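# Load steel nuts onto scale until needle nears red mark

## Task

Move steel nuts one at a time from the tray onto the scale's dish, and settle on the number of nuts that puts the needle closest to the red marker. The dish must hold only those nuts, and once released each nut may rest only on the dish or on other nuts. At the end, the scale and every nut that is out of the tray must be motionless.

## Robot and tools

Robot: a single arm with a two-finger gripper. Its drives are cheap and have play; the joints from the elbow outward are weaker. Wrist angles are read after the gears, so they show backlash and twist under load; the other joints are read at the motors.

Joint order. Every row you send and every per-joint list in a result uses this order: wrist roll, wrist yaw, waist, wrist pitch, shoulder, elbow. The seventh number in a row is the gripper opening. Rely on this order only.

Row layout and units. There is one arm, so each row is one list of 7 numbers, each between -1 and 1. The first six are joint displacements, scaled: 1.0 equals 2.055 rad for waist, shoulder and elbow, and 4.263 rad for wrist pitch, wrist yaw and wrist roll. They are offsets measured from the Joint targets printed in the latest result as the action or move begins, not from the previous row or target. Sending the same offset twice moves the joint twice. The seventh number is an absolute opening: +1 fully open, -1 fully closed; empty fingers touch near -0.78. Closing from fully open takes at least about 0.6 s.

Stated joint ranges (rad; true ends may differ by 0.028 either way): waist -3.054 to 3.054, shoulder 0.000 to 3.142, elbow 0.000 to 2.356, wrist pitch -1.571 to 1.571, wrist yaw -1.571 to 1.571, wrist roll -3.142 to 3.142. Asking for more than 0.028 rad beyond an end gets the action refused; a joint pushed to its real end stops there and the result may print "joint sent to its limit" (absence of that line proves nothing). Each control step a target may lead its measured angle by at most 0.368 rad (waist, shoulder, elbow) or 0.763 rad (wrist joints), and targets that would move the hand over 70 mm from its measured spot are pulled back, so big changes need several actions.

Frame. Hand positions, velocities and poses are in the scene frame: origin on the table top beneath the arm base, +z up, +x forward, +y to the left when facing +x. Positions in metres, quaternion as wxyz. Readings may be off by a few centimetres, more at long reach. end_effector_position is the midpoint between the fingers, 3 to 4 cm behind their tips; fingers point along the gripper's +x and close along its y. Only the last 1.5 cm of each inner finger face is flat.

Tools.
- execute_actions(actions, cameras): actions is a list of actions; each action is a table of up to 15 rows, one row per 1/30 s step; a short table repeats its final row to fill 15 steps (0.5 s). An empty actions list just reports state and images. cameras chooses images: omitted, null or ["all"] gives all; [] gives none; a bad name voids the call.
- move(target, speed, blend, opening_speed, blocking, cameras): target is one 7-number row or a list of up to 15 rows, all offsets from the same starting Joint targets. Joints travel together, so the hand follows a curve. speed is rad/s for the joint with farthest to go, 0.01 to 7, default 0.5, one value or one per target. blend (rad) rounds corners of a list. opening_speed is the rate of the opening, per second on the -1..1 scale, at least 0.2. blocking=false returns after about 0.5 s while the motion continues. Paths take at least 0.5 s; beyond 10 s they stop short. A move does not slow for obstacles; faster moves and targets set deeper past a contact hit and press harder. The result adds a "move:" line: done, off_target, moving, held, fault, and possibly limits=held. done does not mean nothing was touched.
- wait(seconds): 0 to 10 s, arm keeps its last command; a running move carries on.
- stop(): brakes a running move; needs room, more when fast.
- zoom_image(camera, region): camera is cam_high, cam_low or cam_wrist; region [x0, y0, x1, y1] in pixels of that camera's last image, top-left origin, max 504 by 504. Use it to read the needle against the red marker.
- finished_scene(scene): ends the scene for good; scene is 1 or omitted.

Result lines. Joint positions (rad, then pad gap in m, 0.080 m when open), Joint velocities ("within noise" when still), Joint targets (the base for your next offsets), Tool commands, grip_measured (opening on the command scale, up to about 2 mm error; reads narrower under a hard squeeze), grip_effort_n (motor effort, negative closing, not pad force), Joint torques and External joint torques (same joint order; a push toward larger angle lowers the external reading). Warnings: "joint command not followed" (clearance check altered targets), blocked, MOTOR HOT, OVER-TEMPERATURE FAULT, TORQUE FAULT.

Gripping. To hold a nut, command an opening about 0.08 below grip_measured at first contact for full force; parts narrower than 5 mm get less force.

Cameras: cam_high, cam_low, cam_wrist, each 896x504; the wrist view can lag while moving.

Avoid: dropping nuts or opening while they still move, hitting the scale or dish, hard presses (load limits N m: waist 17.4, shoulder 21.6, elbow 21.1, wrist pitch 3.78, wrist yaw 3.66, wrist roll 3.43; reaching one halts the arm 10 s), anything leaving the table, the camera cable resting on nuts or the scale, and long holds at full stretch, which heat motors. Loose objects may get nudged now and then. Let everything settle before finishing.

Each tool is called after "Request:" in YAML: its name, and indented under it one key for each argument.

## Session

Request:
execute_actions:
  actions: []

Scene clock: 0.00 s.
end_effector_position=(+0.1200, -0.2191, +0.3044) grip_measured=+1.000 grip_effort_n=n/a end_effector_quat_wxyz=(+0.799, -0.156, +0.571, +0.110)
Joint names: [wrist roll, wrist yaw, waist, wrist pitch, shoulder, elbow]
Joint positions: [-1.708 -0.381 -1.352 -1.35 1.643 1.324 0.08]
Joint velocities: within noise
Joint torques (N m): no reading
External joint torques (N m): no reading
Heat: hottest waist 36 °C (+0.0 °C/min).
Joint targets: [-1.703 -0.385 -1.352 -1.346 1.643 1.323]
Tool commands: gripper/opening=+1.0

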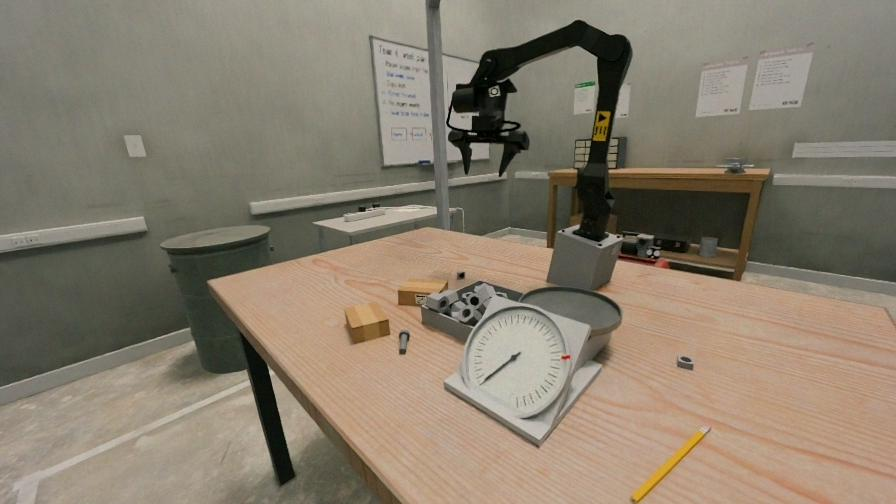

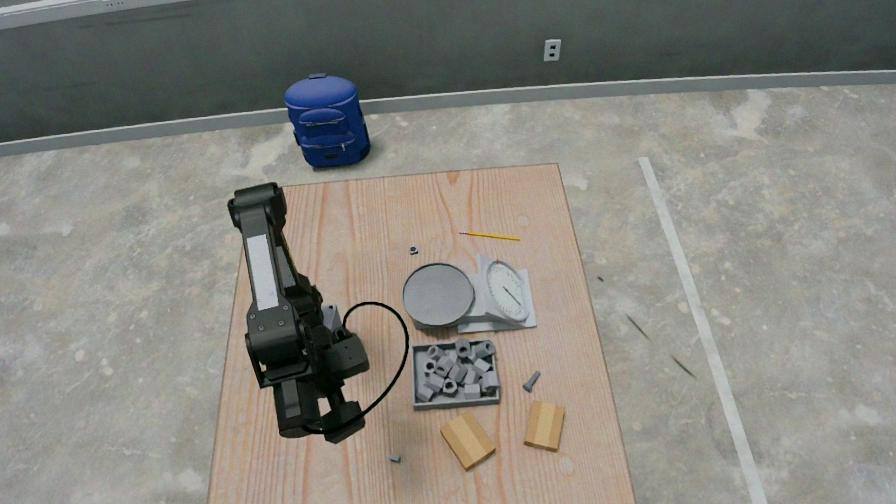

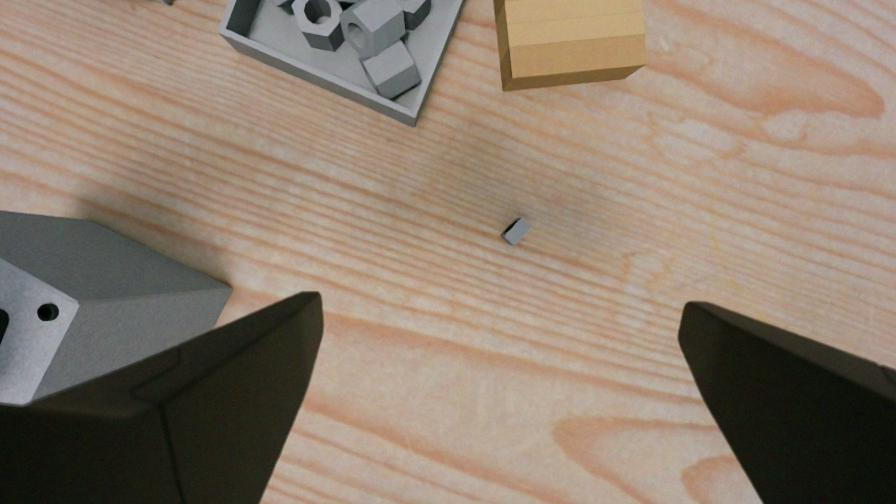

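Request:
zoom_image:
  camera: "cam_high"
  region: [380, 230, 560, 420]

Request:
zoom_image:
  camera: "cam_low"
  region: [420, 270, 640, 440]

Scaled by 2.653.

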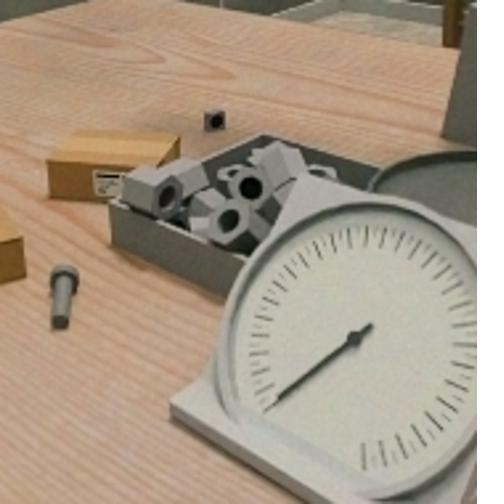

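Scaled by 2.291.

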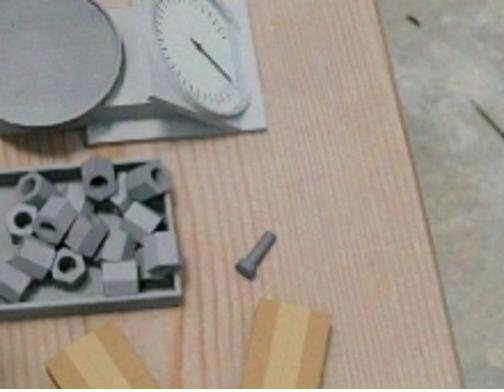

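Request:
zoom_image:
  camera: "cam_high"
  region: [440, 280, 620, 440]

Request:
zoom_image:
  camera: "cam_high"
  region: [400, 260, 540, 360]

Request:
zoom_image:
  camera: "cam_low"
  region: [400, 330, 510, 415]

Request:
zoom_image:
  camera: "cam_low"
  region: [395, 240, 545, 345]

Scaled by 2.800.

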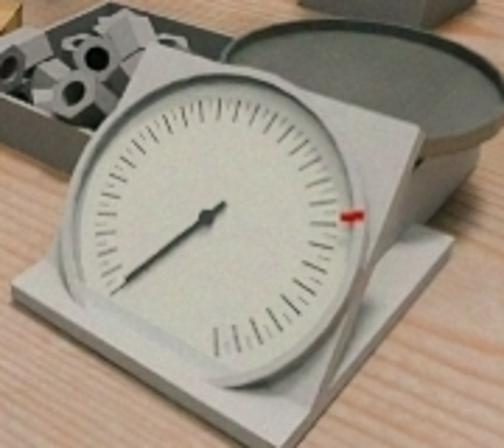

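Scaled by 3.600.

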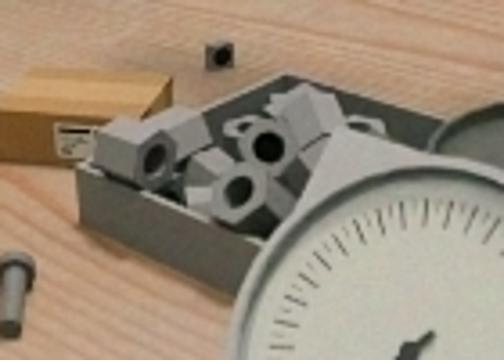

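Scaled by 4.582.

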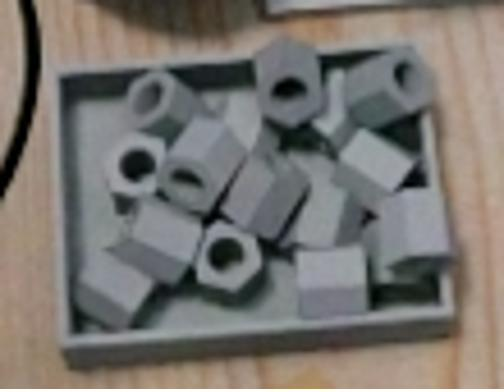

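Scaled by 3.360.

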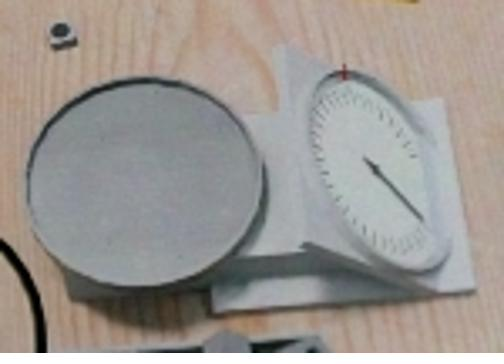

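Request:
move:
  target: [0, 0, 0.535, 0, 0, 0, 1.0]
  speed: 1.0
  cameras: ["cam_wrist"]

Scene clock: 10.83 s.
end_effector_position=(+0.2781, +0.0162, +0.2567) grip_measured=+1.000 grip_effort_n=-1.6 end_effector_quat_wxyz=(+0.573, -0.405, +0.486, +0.521)
Joint names: [wrist roll, wrist yaw, waist, wrist pitch, shoulder, elbow]
Joint positions: [-1.7 -0.381 -0.256 -1.35 1.643 1.324 0.08]
Joint velocities: within noise
Joint torques (N m): [0 -0.2 -1.06 0.21 -6.09 5.02]
External joint torques (N m): [0 -0.02 0.25 0.02 -0.18 -0.58]
Heat: hottest waist 36 °C (+0.0 °C/min).
Joint targets: [-1.703 -0.385 -0.252 -1.346 1.643 1.323]
move: done
camera_calibration:
cam_wrist: T_world_to_cam=[[0.992667, -0.110814, -0.0483012, -0.25015], [-0.101089, -0.980076, 0.170973, 0.0244471], [-0.0662851, -0.164837, -0.984091, 0.345125], [0, 0, 0, 1]] pos_world=[0.273664, 0.053129, 0.323372]
Images, in order (width x height): cam_wrist 896x504.

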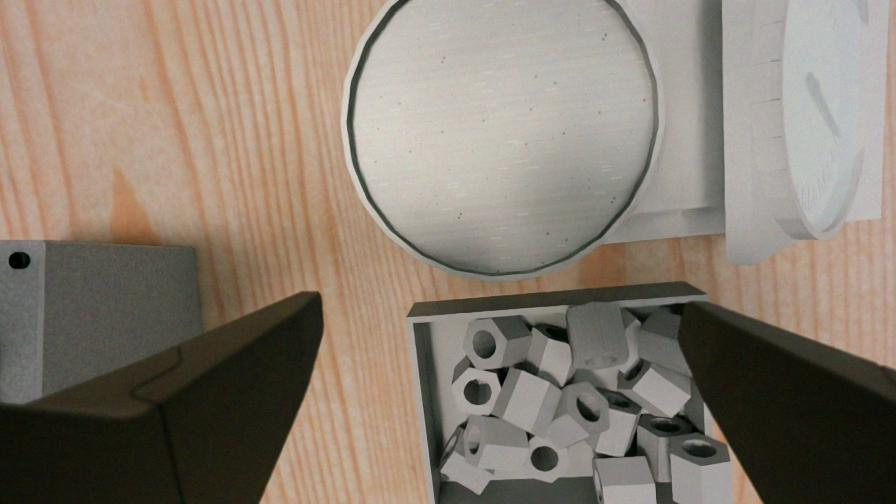

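Request:
move:
  target: [0, 0.0903, 0, 0, 0, 0, 1.0]
  speed: 1.2
  cameras: ["cam_wrist"]

Scene clock: 14.27 s.
end_effector_position=(+0.2641, -0.0371, +0.2562) grip_measured=+1.000 grip_effort_n=-1.6 end_effector_quat_wxyz=(+0.462, -0.482, +0.592, +0.452)
Joint names: [wrist roll, wrist yaw, waist, wrist pitch, shoulder, elbow]
Joint positions: [-1.7 -0.011 -0.255 -1.35 1.643 1.324 0.08]
Joint velocities: within noise
Joint torques (N m): [0 0.3 -0.98 0.19 -6.08 5.01]
External joint torques (N m): [0.01 0.24 0.3 0.04 -0.16 -0.56]
Heat: hottest waist 36 °C (+0.0 °C/min).
Joint targets: [-1.703 0.000 -0.252 -1.346 1.643 1.323]
move: done
camera_calibration:
cam_wrist: T_world_to_cam=[[0.988498, -0.112017, -0.101608, -0.227509], [-0.0449398, -0.85907, 0.509881, -0.126367], [-0.144403, -0.49945, -0.854223, 0.309929], [0, 0, 0, 1]] pos_world=[0.263968, 0.0207512, 0.306064]
Images, in order (width x height): cam_wrist 896x504.

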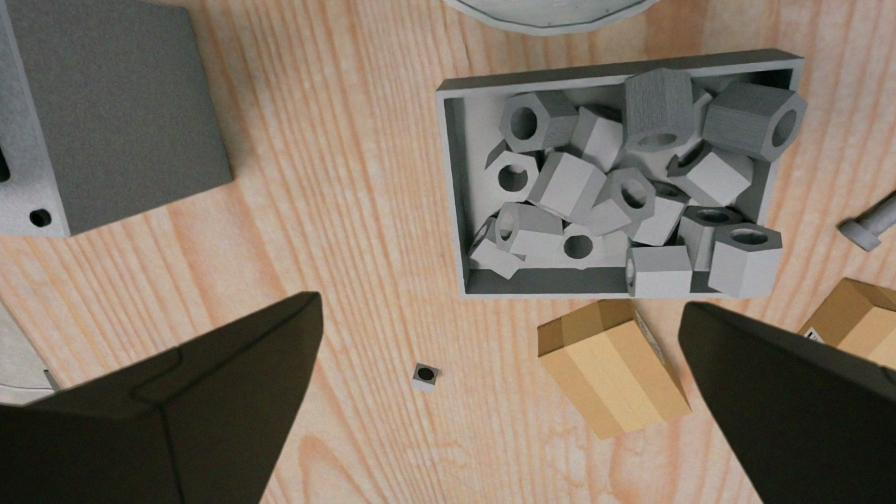

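Request:
move:
  target: [0, -0.04, 0, 0.08, 0, 0, 1.0]
  speed: 1.2
  cameras: []

Request:
move:
  target: [0, 0, 0, 0, 0, -0.15, 1.0]
  speed: 1.0
  cameras: ["cam_wrist"]

Scene clock: 21.17 s.
end_effector_position=(+0.3397, -0.0317, +0.2609) grip_measured=+1.000 grip_effort_n=-1.6 end_effector_quat_wxyz=(+0.556, -0.561, +0.468, +0.397)
Joint names: [wrist roll, wrist yaw, waist, wrist pitch, shoulder, elbow]
Joint positions: [-1.7 -0.159 -0.255 -1.014 1.643 1.324 0.08]
Joint velocities: within noise
Joint torques (N m): [0.02 -0.32 -1.12 1.16 -6.67 5.46]
External joint torques (N m): [0.01 -0.29 0.23 0.43 -0.2 -0.69]
Heat: hottest waist 36 °C (+0.0 °C/min).
Joint targets: [-1.703 -0.171 -0.252 -1.005 1.643 1.323]
move: done
No camera images: "cameras" was empty.

Scene clock: 22.07 s.
end_effector_position=(+0.2612, -0.0276, +0.1815) grip_measured=+1.000 grip_effort_n=-2.1 end_effector_quat_wxyz=(+0.515, -0.468, +0.541, +0.471)
Joint names: [wrist roll, wrist yaw, waist, wrist pitch, shoulder, elbow]
Joint positions: [-1.7 -0.16 -0.255 -1.008 1.642 1.026 0.08]
Joint velocities: within noise
Joint torques (N m): [0 -0.31 -0.97 0.27 -5.73 3.72]
External joint torques (N m): [0.01 -0.27 0.25 0 -0.04 -1.67]
Heat: hottest waist 36 °C (+0.0 °C/min).
Joint targets: [-1.703 -0.171 -0.252 -1.005 1.643 1.015]
move: done
camera_calibration:
cam_wrist: T_world_to_cam=[[0.994164, -0.101268, -0.0371761, -0.243982], [-0.0791915, -0.919119, 0.385939, -0.0504286], [-0.0732524, -0.380743, -0.921775, 0.247294], [0, 0, 0, 1]] pos_world=[0.256679, 0.0230979, 0.238341]
Images, in order (width x height): cam_wrist 896x504.

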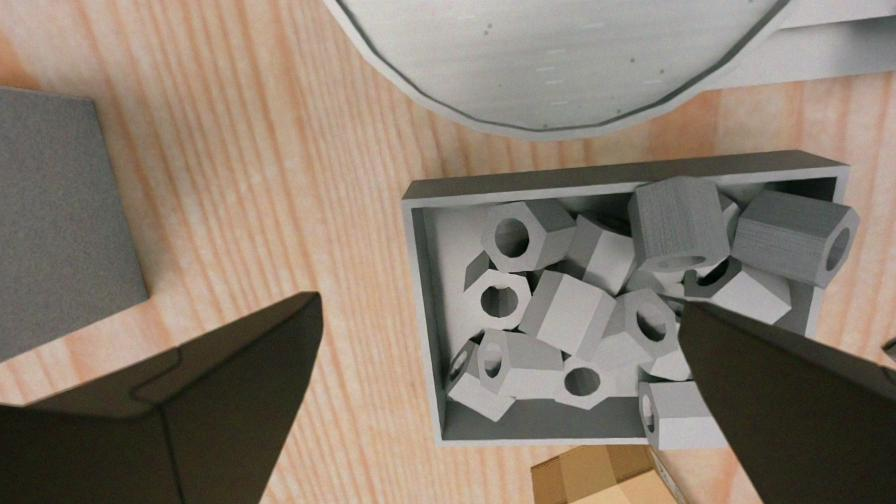

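Request:
execute_actions:
  actions: []
  cameras: ["cam_high","cam_low"]

Scene clock: 26.87 s.
end_effector_position=(+0.2611, -0.0276, +0.1814) grip_measured=+1.000 grip_effort_n=-1.6 end_effector_quat_wxyz=(+0.515, -0.468, +0.541, +0.471)
Joint names: [wrist roll, wrist yaw, waist, wrist pitch, shoulder, elbow]
Joint positions: [-1.7 -0.16 -0.255 -1.008 1.642 1.026 0.08]
Joint velocities: within noise
Joint torques (N m): [0 -0.3 -0.97 0.27 -5.74 3.75]
External joint torques (N m): [0 -0.27 0.28 0.02 -0.08 -1.59]
Heat: hottest waist 36 °C (+0.0 °C/min).
Joint targets: [-1.703 -0.171 -0.252 -1.005 1.643 1.015]
Tool commands: gripper/opening=+1.0
Images, in order (width x height): cam_high 896x504, cam_low 896x504.

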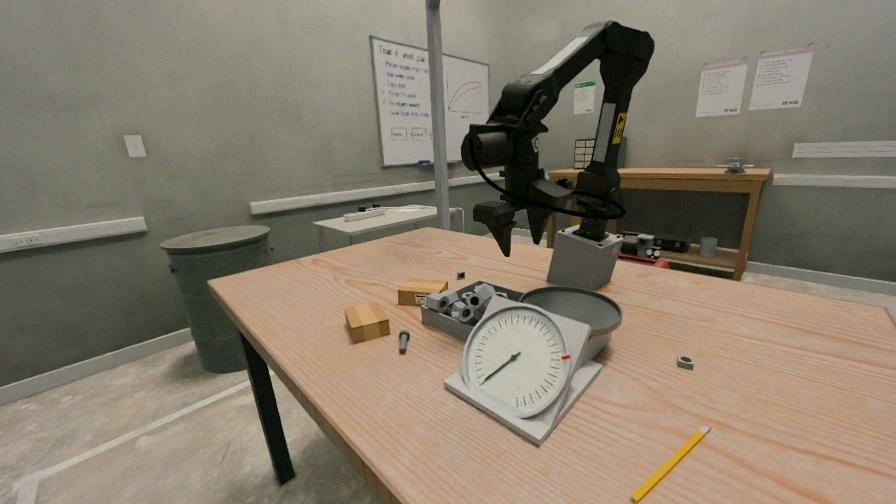

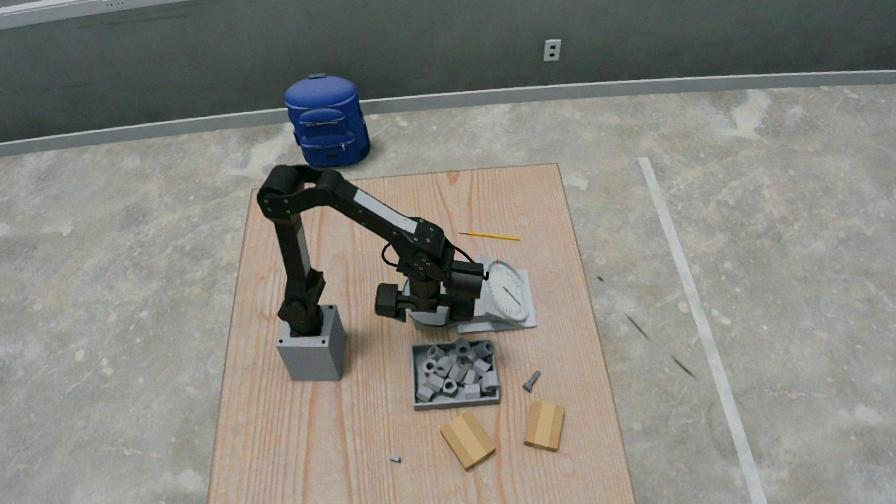

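Request:
move:
  target: [0.6456, -0.0009, -0.1341, -0.0419, 0.147, 0.2263, 1.0]
  speed: 1.6

Scene clock: 38.40 s.
end_effector_position=(+0.3134, -0.1280, +0.2210) grip_measured=+1.000 grip_effort_n=-6.3 end_effector_quat_wxyz=(+0.503, +0.497, +0.502, -0.498)
Joint names: [wrist roll, wrist yaw, waist, wrist pitch, shoulder, elbow]
Joint positions: [1.044 -0.171 -0.525 -1.184 1.933 1.469 0.08]
Joint velocities: within noise
Joint torques (N m): [0.37 -0.24 -1.86 0.17 -6.72 6.22]
External joint torques (N m): [0.37 -0.28 -0.31 -0.15 1.18 0.51]
Heat: hottest waist 36 °C (+0.0 °C/min).
Joint targets: [1.049 -0.175 -0.528 -1.184 1.945 1.480]
move: done
camera_calibration:
cam_wrist: T_world_to_cam=[[-0.999605, -0.026603, -0.00903117, 0.323518], [-0.0280681, 0.931816, 0.361843, 0.0724184], [-0.00121073, 0.361954, -0.932195, 0.324213], [0, 0, 0, 1]] pos_world=[0.325816, -0.176224, 0.278947]

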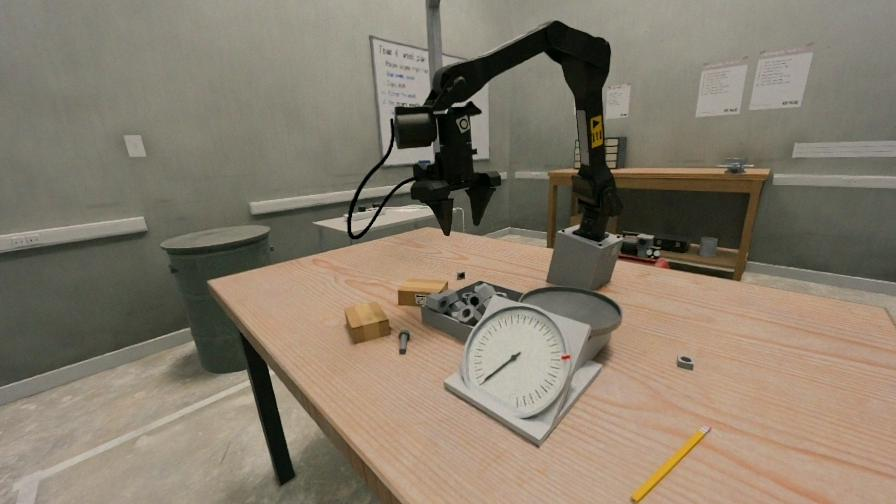

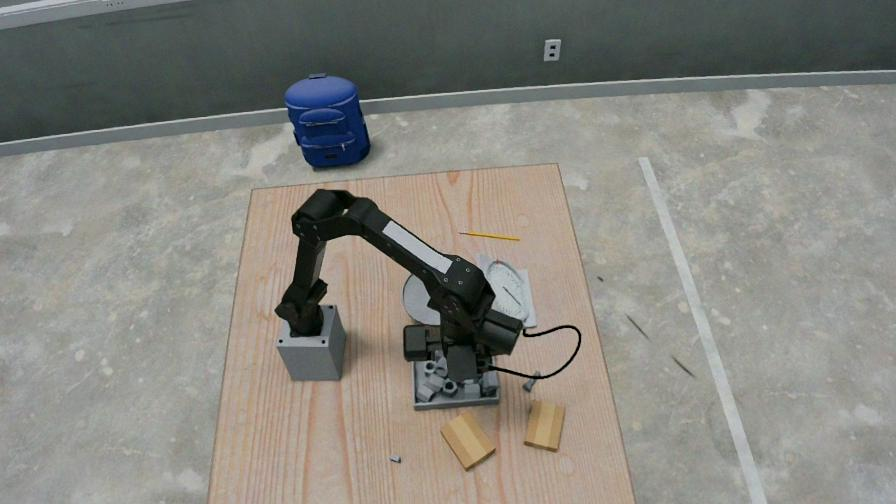

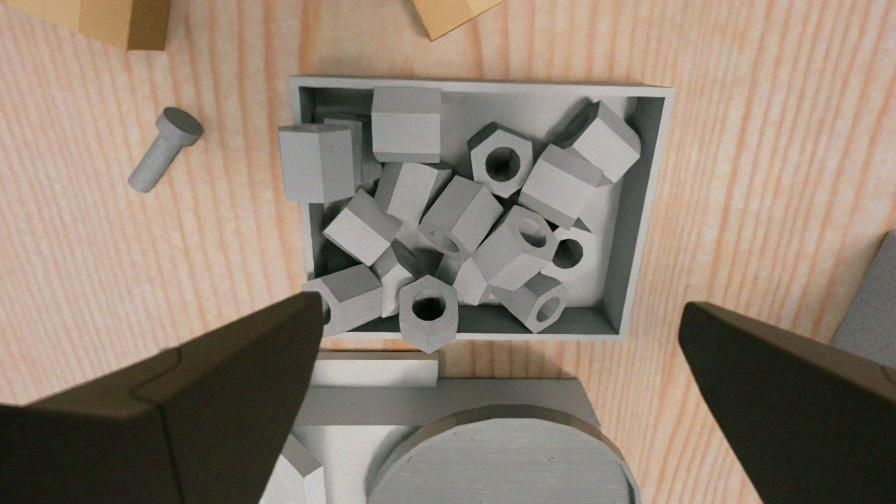

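Request:
zoom_image:
  camera: "cam_wrist"
  region: [270, 60, 690, 360]

Request:
zoom_image:
  camera: "cam_high"
  region: [450, 295, 590, 425]

Scaled by 1.200.

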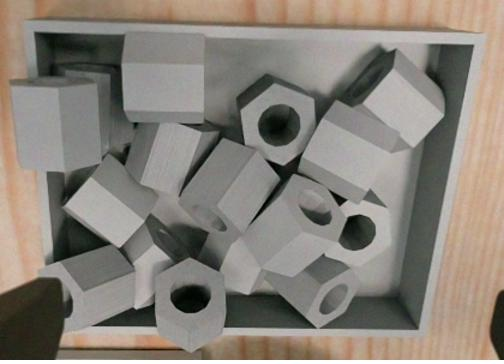

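Scaled by 3.600.

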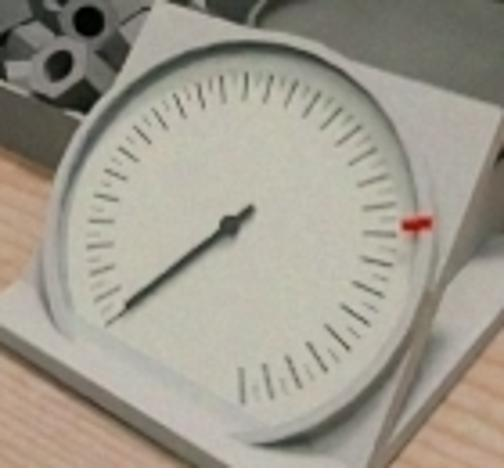

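Request:
zoom_image:
  camera: "cam_wrist"
  region: [270, 70, 470, 210]

Request:
zoom_image:
  camera: "cam_wrist"
  region: [450, 80, 680, 240]

Request:
zoom_image:
  camera: "cam_wrist"
  region: [290, 190, 480, 360]

Request:
zoom_image:
  camera: "cam_wrist"
  region: [440, 190, 640, 350]

Scaled by 2.520.

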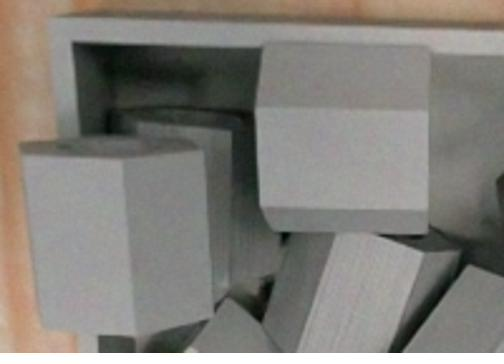

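Scaled by 2.191.

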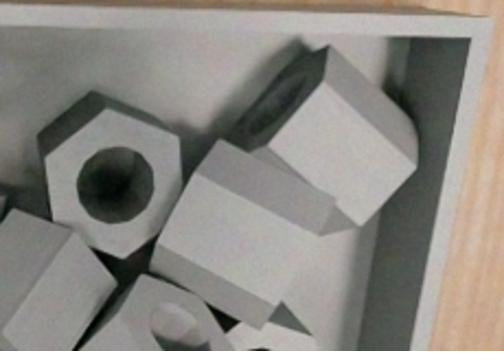

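Scaled by 2.653.

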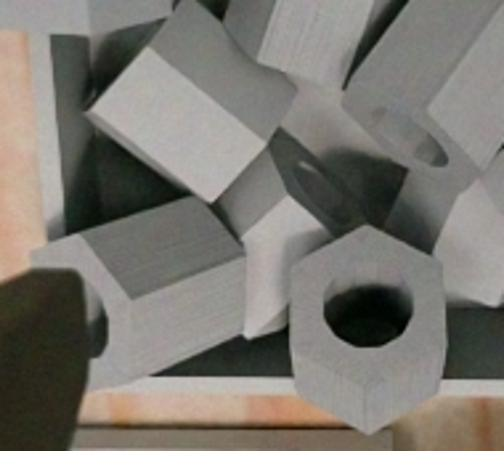

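Scaled by 2.520.

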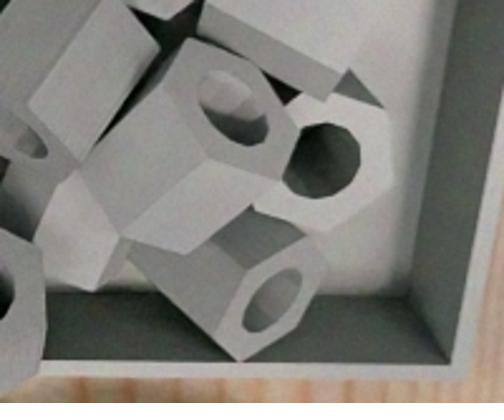

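Request:
move:
  target: [-0.3422, -0.0017, 0.0535, 0.0308, 0.1494, 0.0954, 0.4]
  speed: 1.2

Scene clock: 59.10 s.
end_effector_position=(+0.3859, -0.1334, +0.1535) grip_measured=+0.402 grip_effort_n=-14.2 end_effector_quat_wxyz=(+0.705, -0.001, +0.709, -0.005)
Joint names: [wrist roll, wrist yaw, waist, wrist pitch, shoulder, elbow]
Joint positions: [-0.405 -0.169 -0.421 -1.06 2.238 1.666 0.053]
Joint velocities: within noise
Joint torques (N m): [-0.36 -0.32 -1.63 0.65 -8.62 6.04]
External joint torques (N m): [-0.36 -0.3 0.36 0.29 1.43 0.38]
Heat: hottest waist 36 °C (+0.0 °C/min).
Joint targets: [-0.410 -0.182 -0.418 -1.053 2.252 1.676]
move: done
camera_calibration:
cam_wrist: T_world_to_cam=[[0.010786, -0.999942, -0.000115327, -0.125817], [-0.928941, -0.0100628, 0.370091, 0.324642], [-0.370071, -0.00388469, -0.928995, 0.356338], [0, 0, 0, 1]] pos_world=[0.434801, -0.121159, 0.210875]

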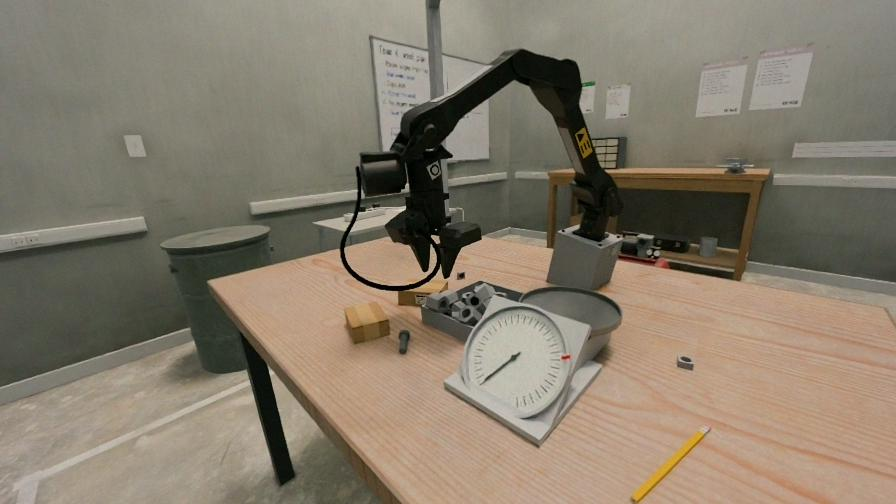

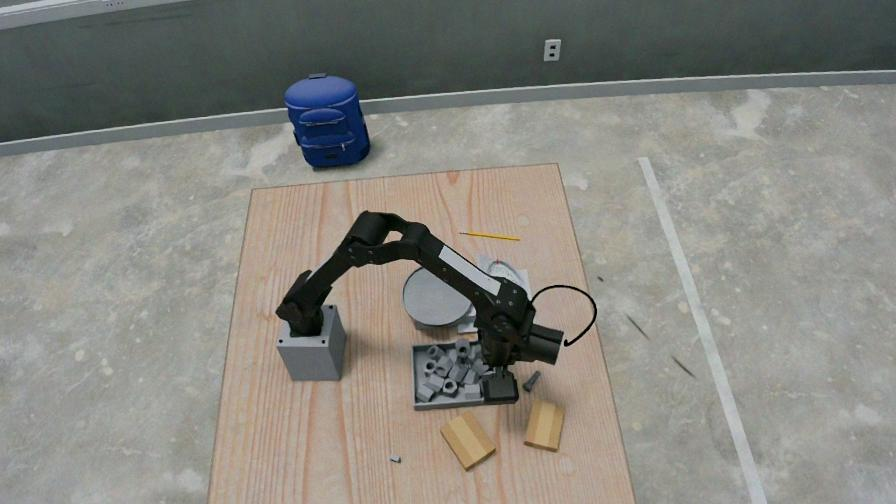

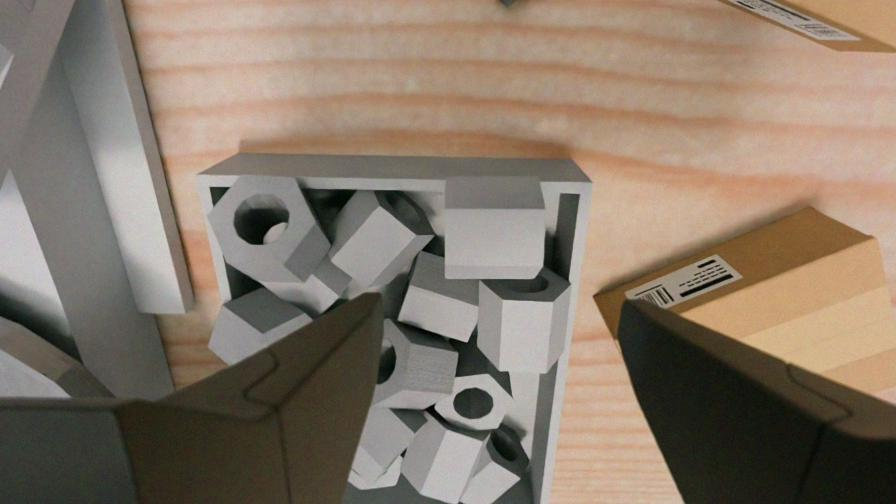

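Request:
zoom_image:
  camera: "cam_wrist"
  region: [400, 150, 600, 390]

Request:
zoom_image:
  camera: "cam_high"
  region: [330, 220, 500, 340]

Scaled by 2.100.

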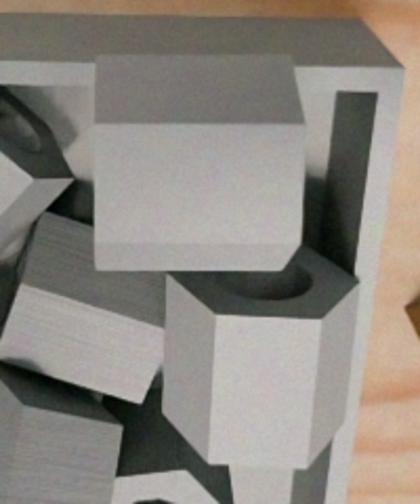

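Scaled by 2.965.

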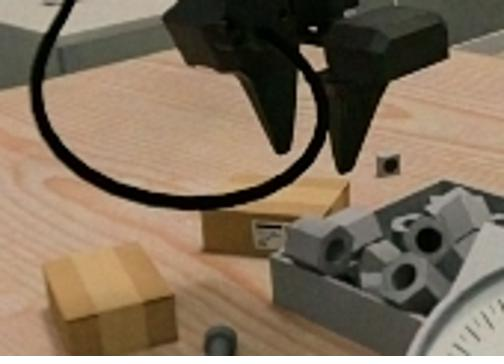

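Request:
move:
  target: [0.0016, -0.0026, 0.0044, 0.0338, 0.0268, -0.0506, 0.35]
  speed: 0.6

Scene clock: 71.33 s.
end_effector_position=(+0.3852, -0.1359, +0.1101) grip_measured=+0.352 grip_effort_n=-14.7 end_effector_quat_wxyz=(+0.706, +0.000, +0.708, +0.002)
Joint names: [wrist roll, wrist yaw, waist, wrist pitch, shoulder, elbow]
Joint positions: [-0.405 -0.182 -0.412 -0.916 2.298 1.582 0.051]
Joint velocities: within noise
Joint torques (N m): [-0.07 -0.33 -1.73 0.65 -9.2 3.75]
External joint torques (N m): [-0.07 -0.31 0.33 0.33 0.83 -1.52]
Heat: hottest waist 36 °C (+0.0 °C/min).
Joint targets: [-0.403 -0.193 -0.409 -0.908 2.307 1.572]
move: done
camera_calibration:
cam_wrist: T_world_to_cam=[[0.0191449, -0.999755, -0.0110817, -0.130367], [-0.93028, -0.0218736, 0.366197, 0.33929], [-0.36635, 0.00329825, -0.930471, 0.315491], [0, 0, 0, 1]] pos_world=[0.433711, -0.123954, 0.167863]

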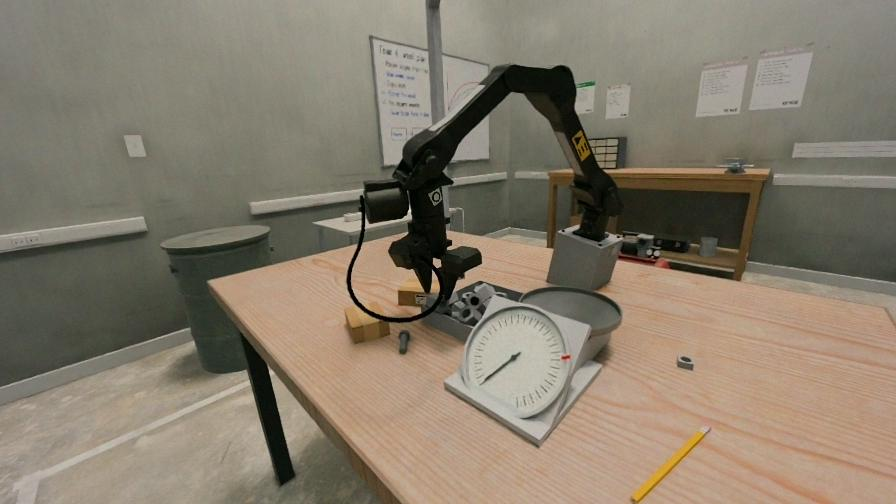

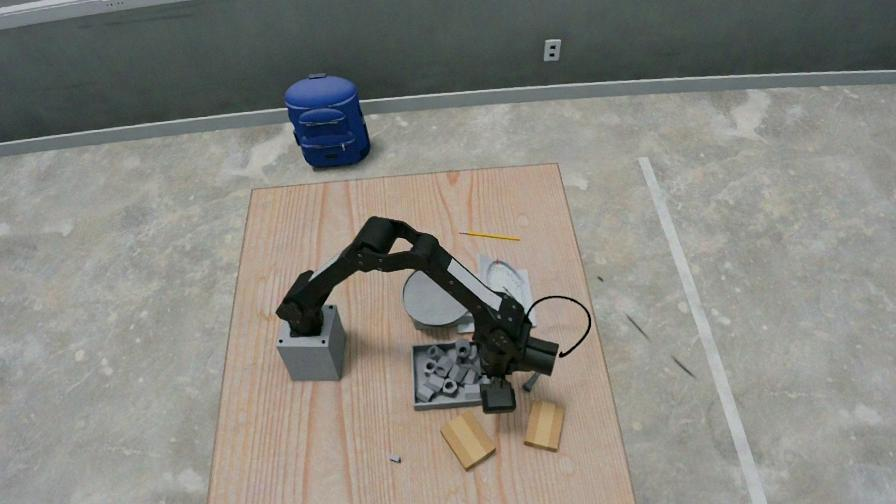

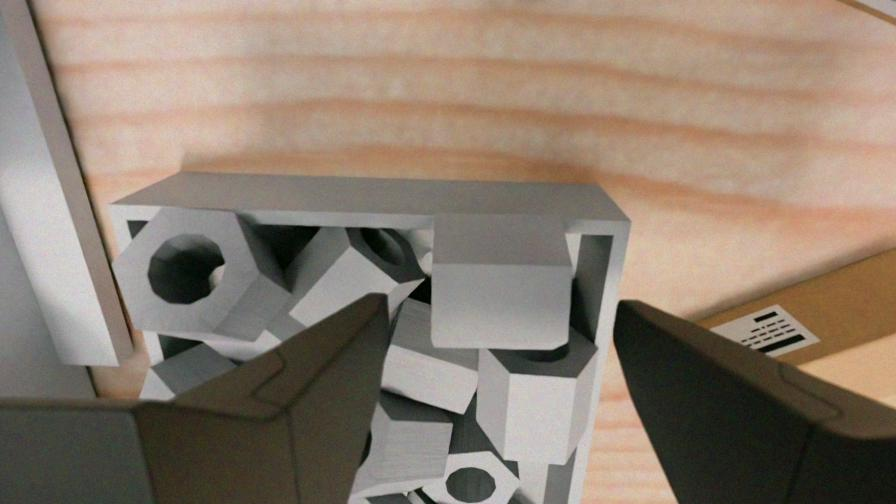

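Request:
move:
  target:
    - [0.0023, -0.0002, 0.0056, 0.0195, 0.0175, -0.0200, 0.35]
    - [0.0023, -0.0002, 0.0056, 0.0195, 0.0175, -0.0200, -0.17]
  speed: 0.4
  opening_speed: 1.0
  cameras: ["cam_wrist"]

Scene clock: 75.30 s.
end_effector_position=(+0.3856, -0.1352, +0.0874) grip_measured=-0.147 grip_effort_n=-83.5 end_effector_quat_wxyz=(+0.709, -0.006, +0.706, +0.006)
Joint names: [wrist roll, wrist yaw, waist, wrist pitch, shoulder, elbow]
Joint positions: [-0.405 -0.183 -0.401 -0.833 2.33 1.541 0.028]
Joint velocities: within noise
Joint torques (N m): [0.31 -0.31 -1.69 0.68 -8.9 3.63]
External joint torques (N m): [0.31 -0.28 0.32 0.31 1.35 -1.62]
Heat: hottest waist 36 °C (+0.0 °C/min).
Joint targets: [-0.393 -0.194 -0.397 -0.825 2.343 1.531]
move: done
camera_calibration:
cam_wrist: T_world_to_cam=[[0.0319898, -0.999446, -0.00923141, -0.134962], [-0.932267, -0.0331671, 0.360248, 0.347799], [-0.360354, -0.00291815, -0.932811, 0.291572], [0, 0, 0, 1]] pos_world=[0.433629, -0.122501, 0.145442]
Images, in order (width x height): cam_wrist 896x504.

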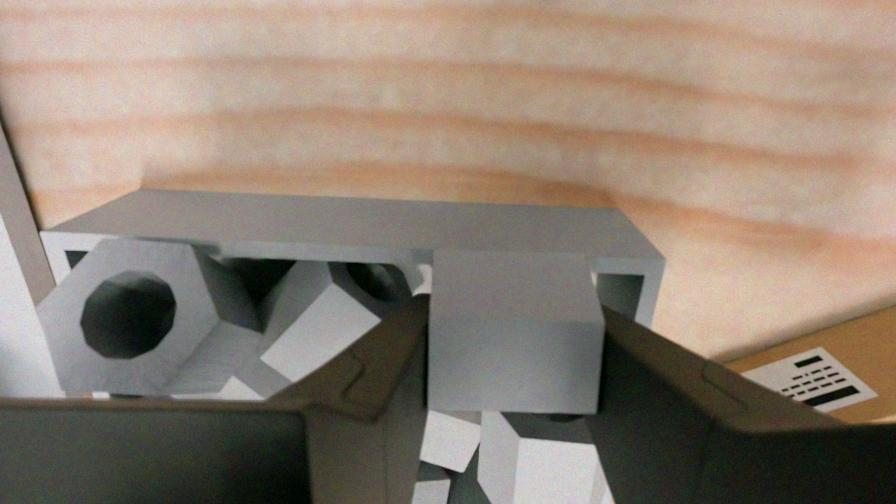

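Request:
move:
  target:
    - [-0.0251, 0.0009, -0.0302, -0.1112, -0.0715, 0.1596, -0.17]
    - [-0.2529, 0.0009, 0.2336, -0.0758, -0.4044, -0.1971, -0.17]
  speed: [0.7, 1.2]
  blend: 0.1

Scene clock: 87.17 s.
end_effector_position=(+0.2611, +0.0724, +0.2197) grip_measured=-0.147 grip_effort_n=-83.5 end_effector_quat_wxyz=(+0.501, -0.495, +0.507, +0.497)
Joint names: [wrist roll, wrist yaw, waist, wrist pitch, shoulder, elbow]
Joint positions: [-1.458 -0.183 0.08 -1.155 1.523 1.135 0.028]
Joint velocities: within noise
Joint torques (N m): [-0.38 -0.19 -0.83 0.56 -6.95 4.13]
External joint torques (N m): [-0.38 -0.15 0.33 0.28 -1.45 -1.46]
Heat: hottest waist 36 °C (+0.0 °C/min).
Joint targets: [-1.471 -0.190 0.083 -1.148 1.512 1.126]
move: done
camera_calibration:
cam_wrist: T_world_to_cam=[[0.999872, 0.000117345, -0.0159853, -0.245826], [0.0059895, -0.92988, 0.367813, 0.00928381], [-0.0148213, -0.367862, -0.929762, 0.306223], [0, 0, 0, 1]] pos_world=[0.250277, 0.121309, 0.27737]

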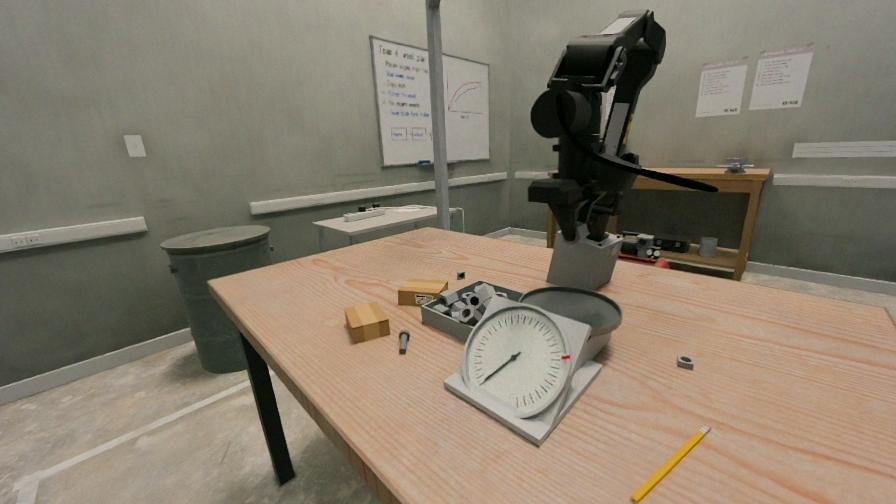

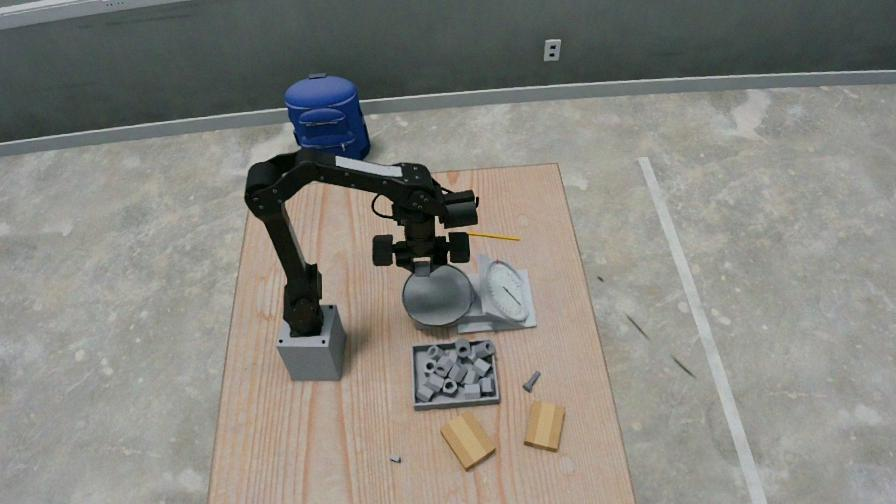

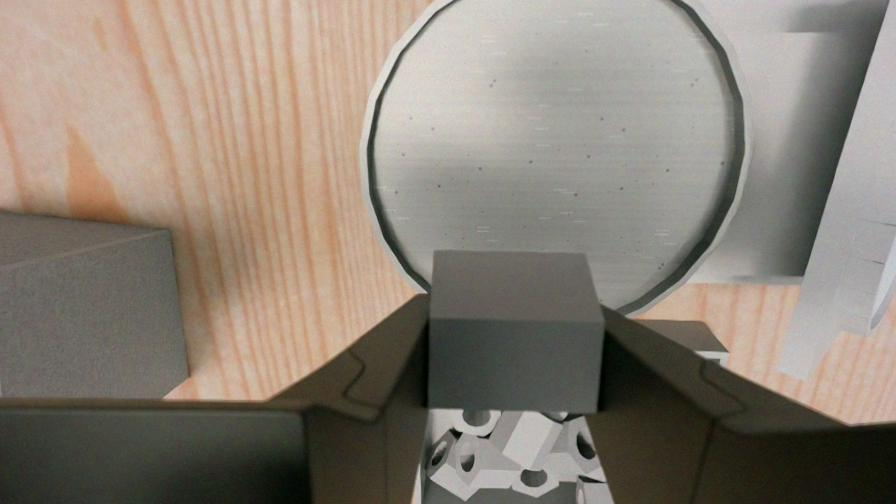

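Request:
move:
  target:
    - [0.0183, -0.0003, 0.0343, 0.0966, 0.0725, -0.1280, -0.17]
    - [0.0202, -0.0005, 0.0384, 0.1092, 0.0866, -0.1392, -0.17]
  speed: [0.8, 0.2]

Scene clock: 93.50 s.
end_effector_position=(+0.2598, +0.0735, +0.1121) grip_measured=-0.147 grip_effort_n=-83.5 end_effector_quat_wxyz=(+0.500, -0.499, +0.501, +0.500)
Joint names: [wrist roll, wrist yaw, waist, wrist pitch, shoulder, elbow]
Joint positions: [-1.39 -0.183 0.158 -0.689 1.683 0.848 0.028]
Joint velocities: within noise
Joint torques (N m): [0.32 -0.27 -0.87 0.58 -5.15 3.42]
External joint torques (N m): [0.32 -0.22 0.32 0.3 0.74 -1.21]
Heat: hottest waist 35 °C (-1.0 °C/min).
Joint targets: [-1.385 -0.192 0.162 -0.683 1.690 0.840]
move: done
camera_calibration:
cam_wrist: T_world_to_cam=[[0.999836, 0.0136772, -0.0119114, -0.247737], [0.0170786, -0.931049, 0.364495, 0.0474177], [-0.00610488, -0.364638, -0.931129, 0.204259], [0, 0, 0, 1]] pos_world=[0.248133, 0.122017, 0.169957]

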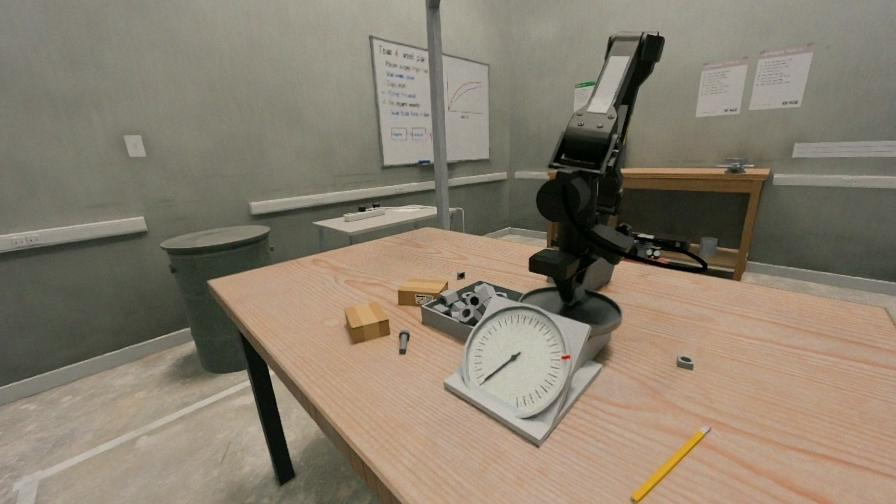

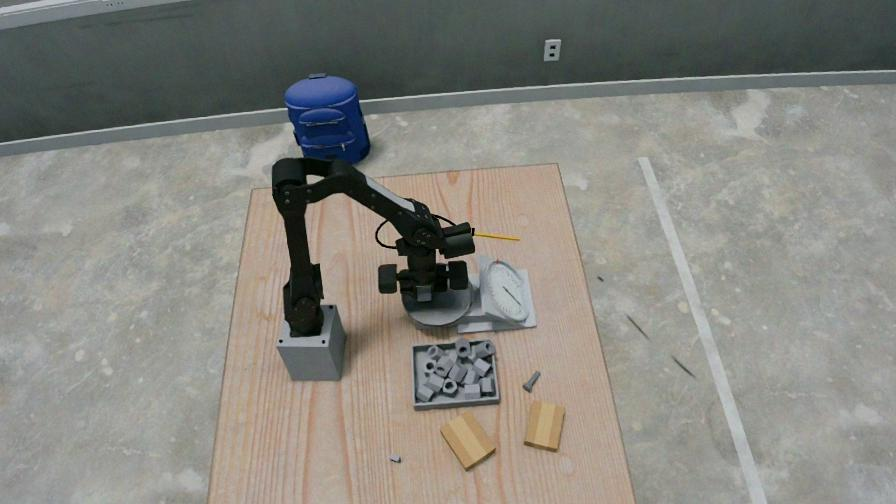

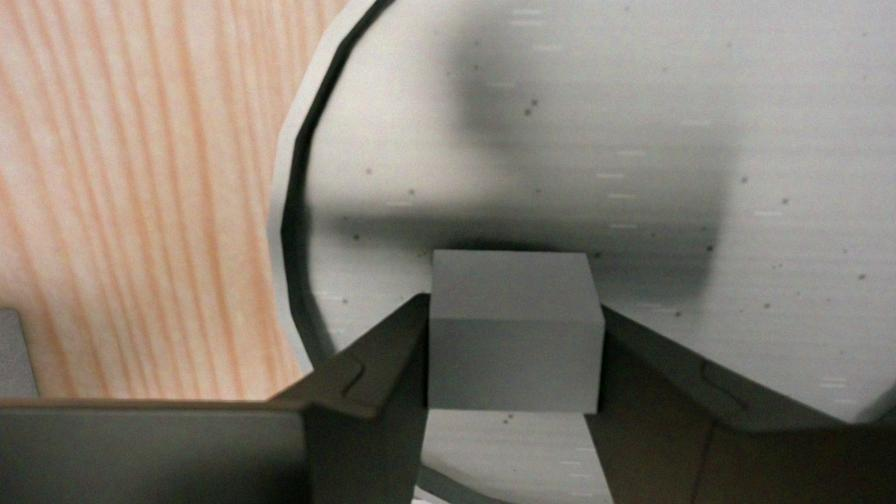

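Request:
zoom_image:
  camera: "cam_high"
  region: [450, 295, 590, 425]

Request:
zoom_image:
  camera: "cam_high"
  region: [500, 220, 640, 350]

Scaled by 3.600.

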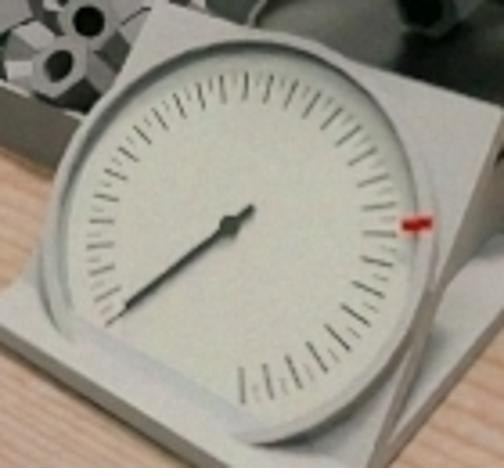

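Scaled by 3.600.

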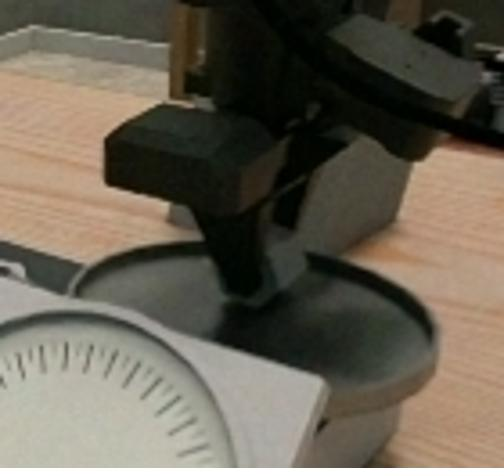

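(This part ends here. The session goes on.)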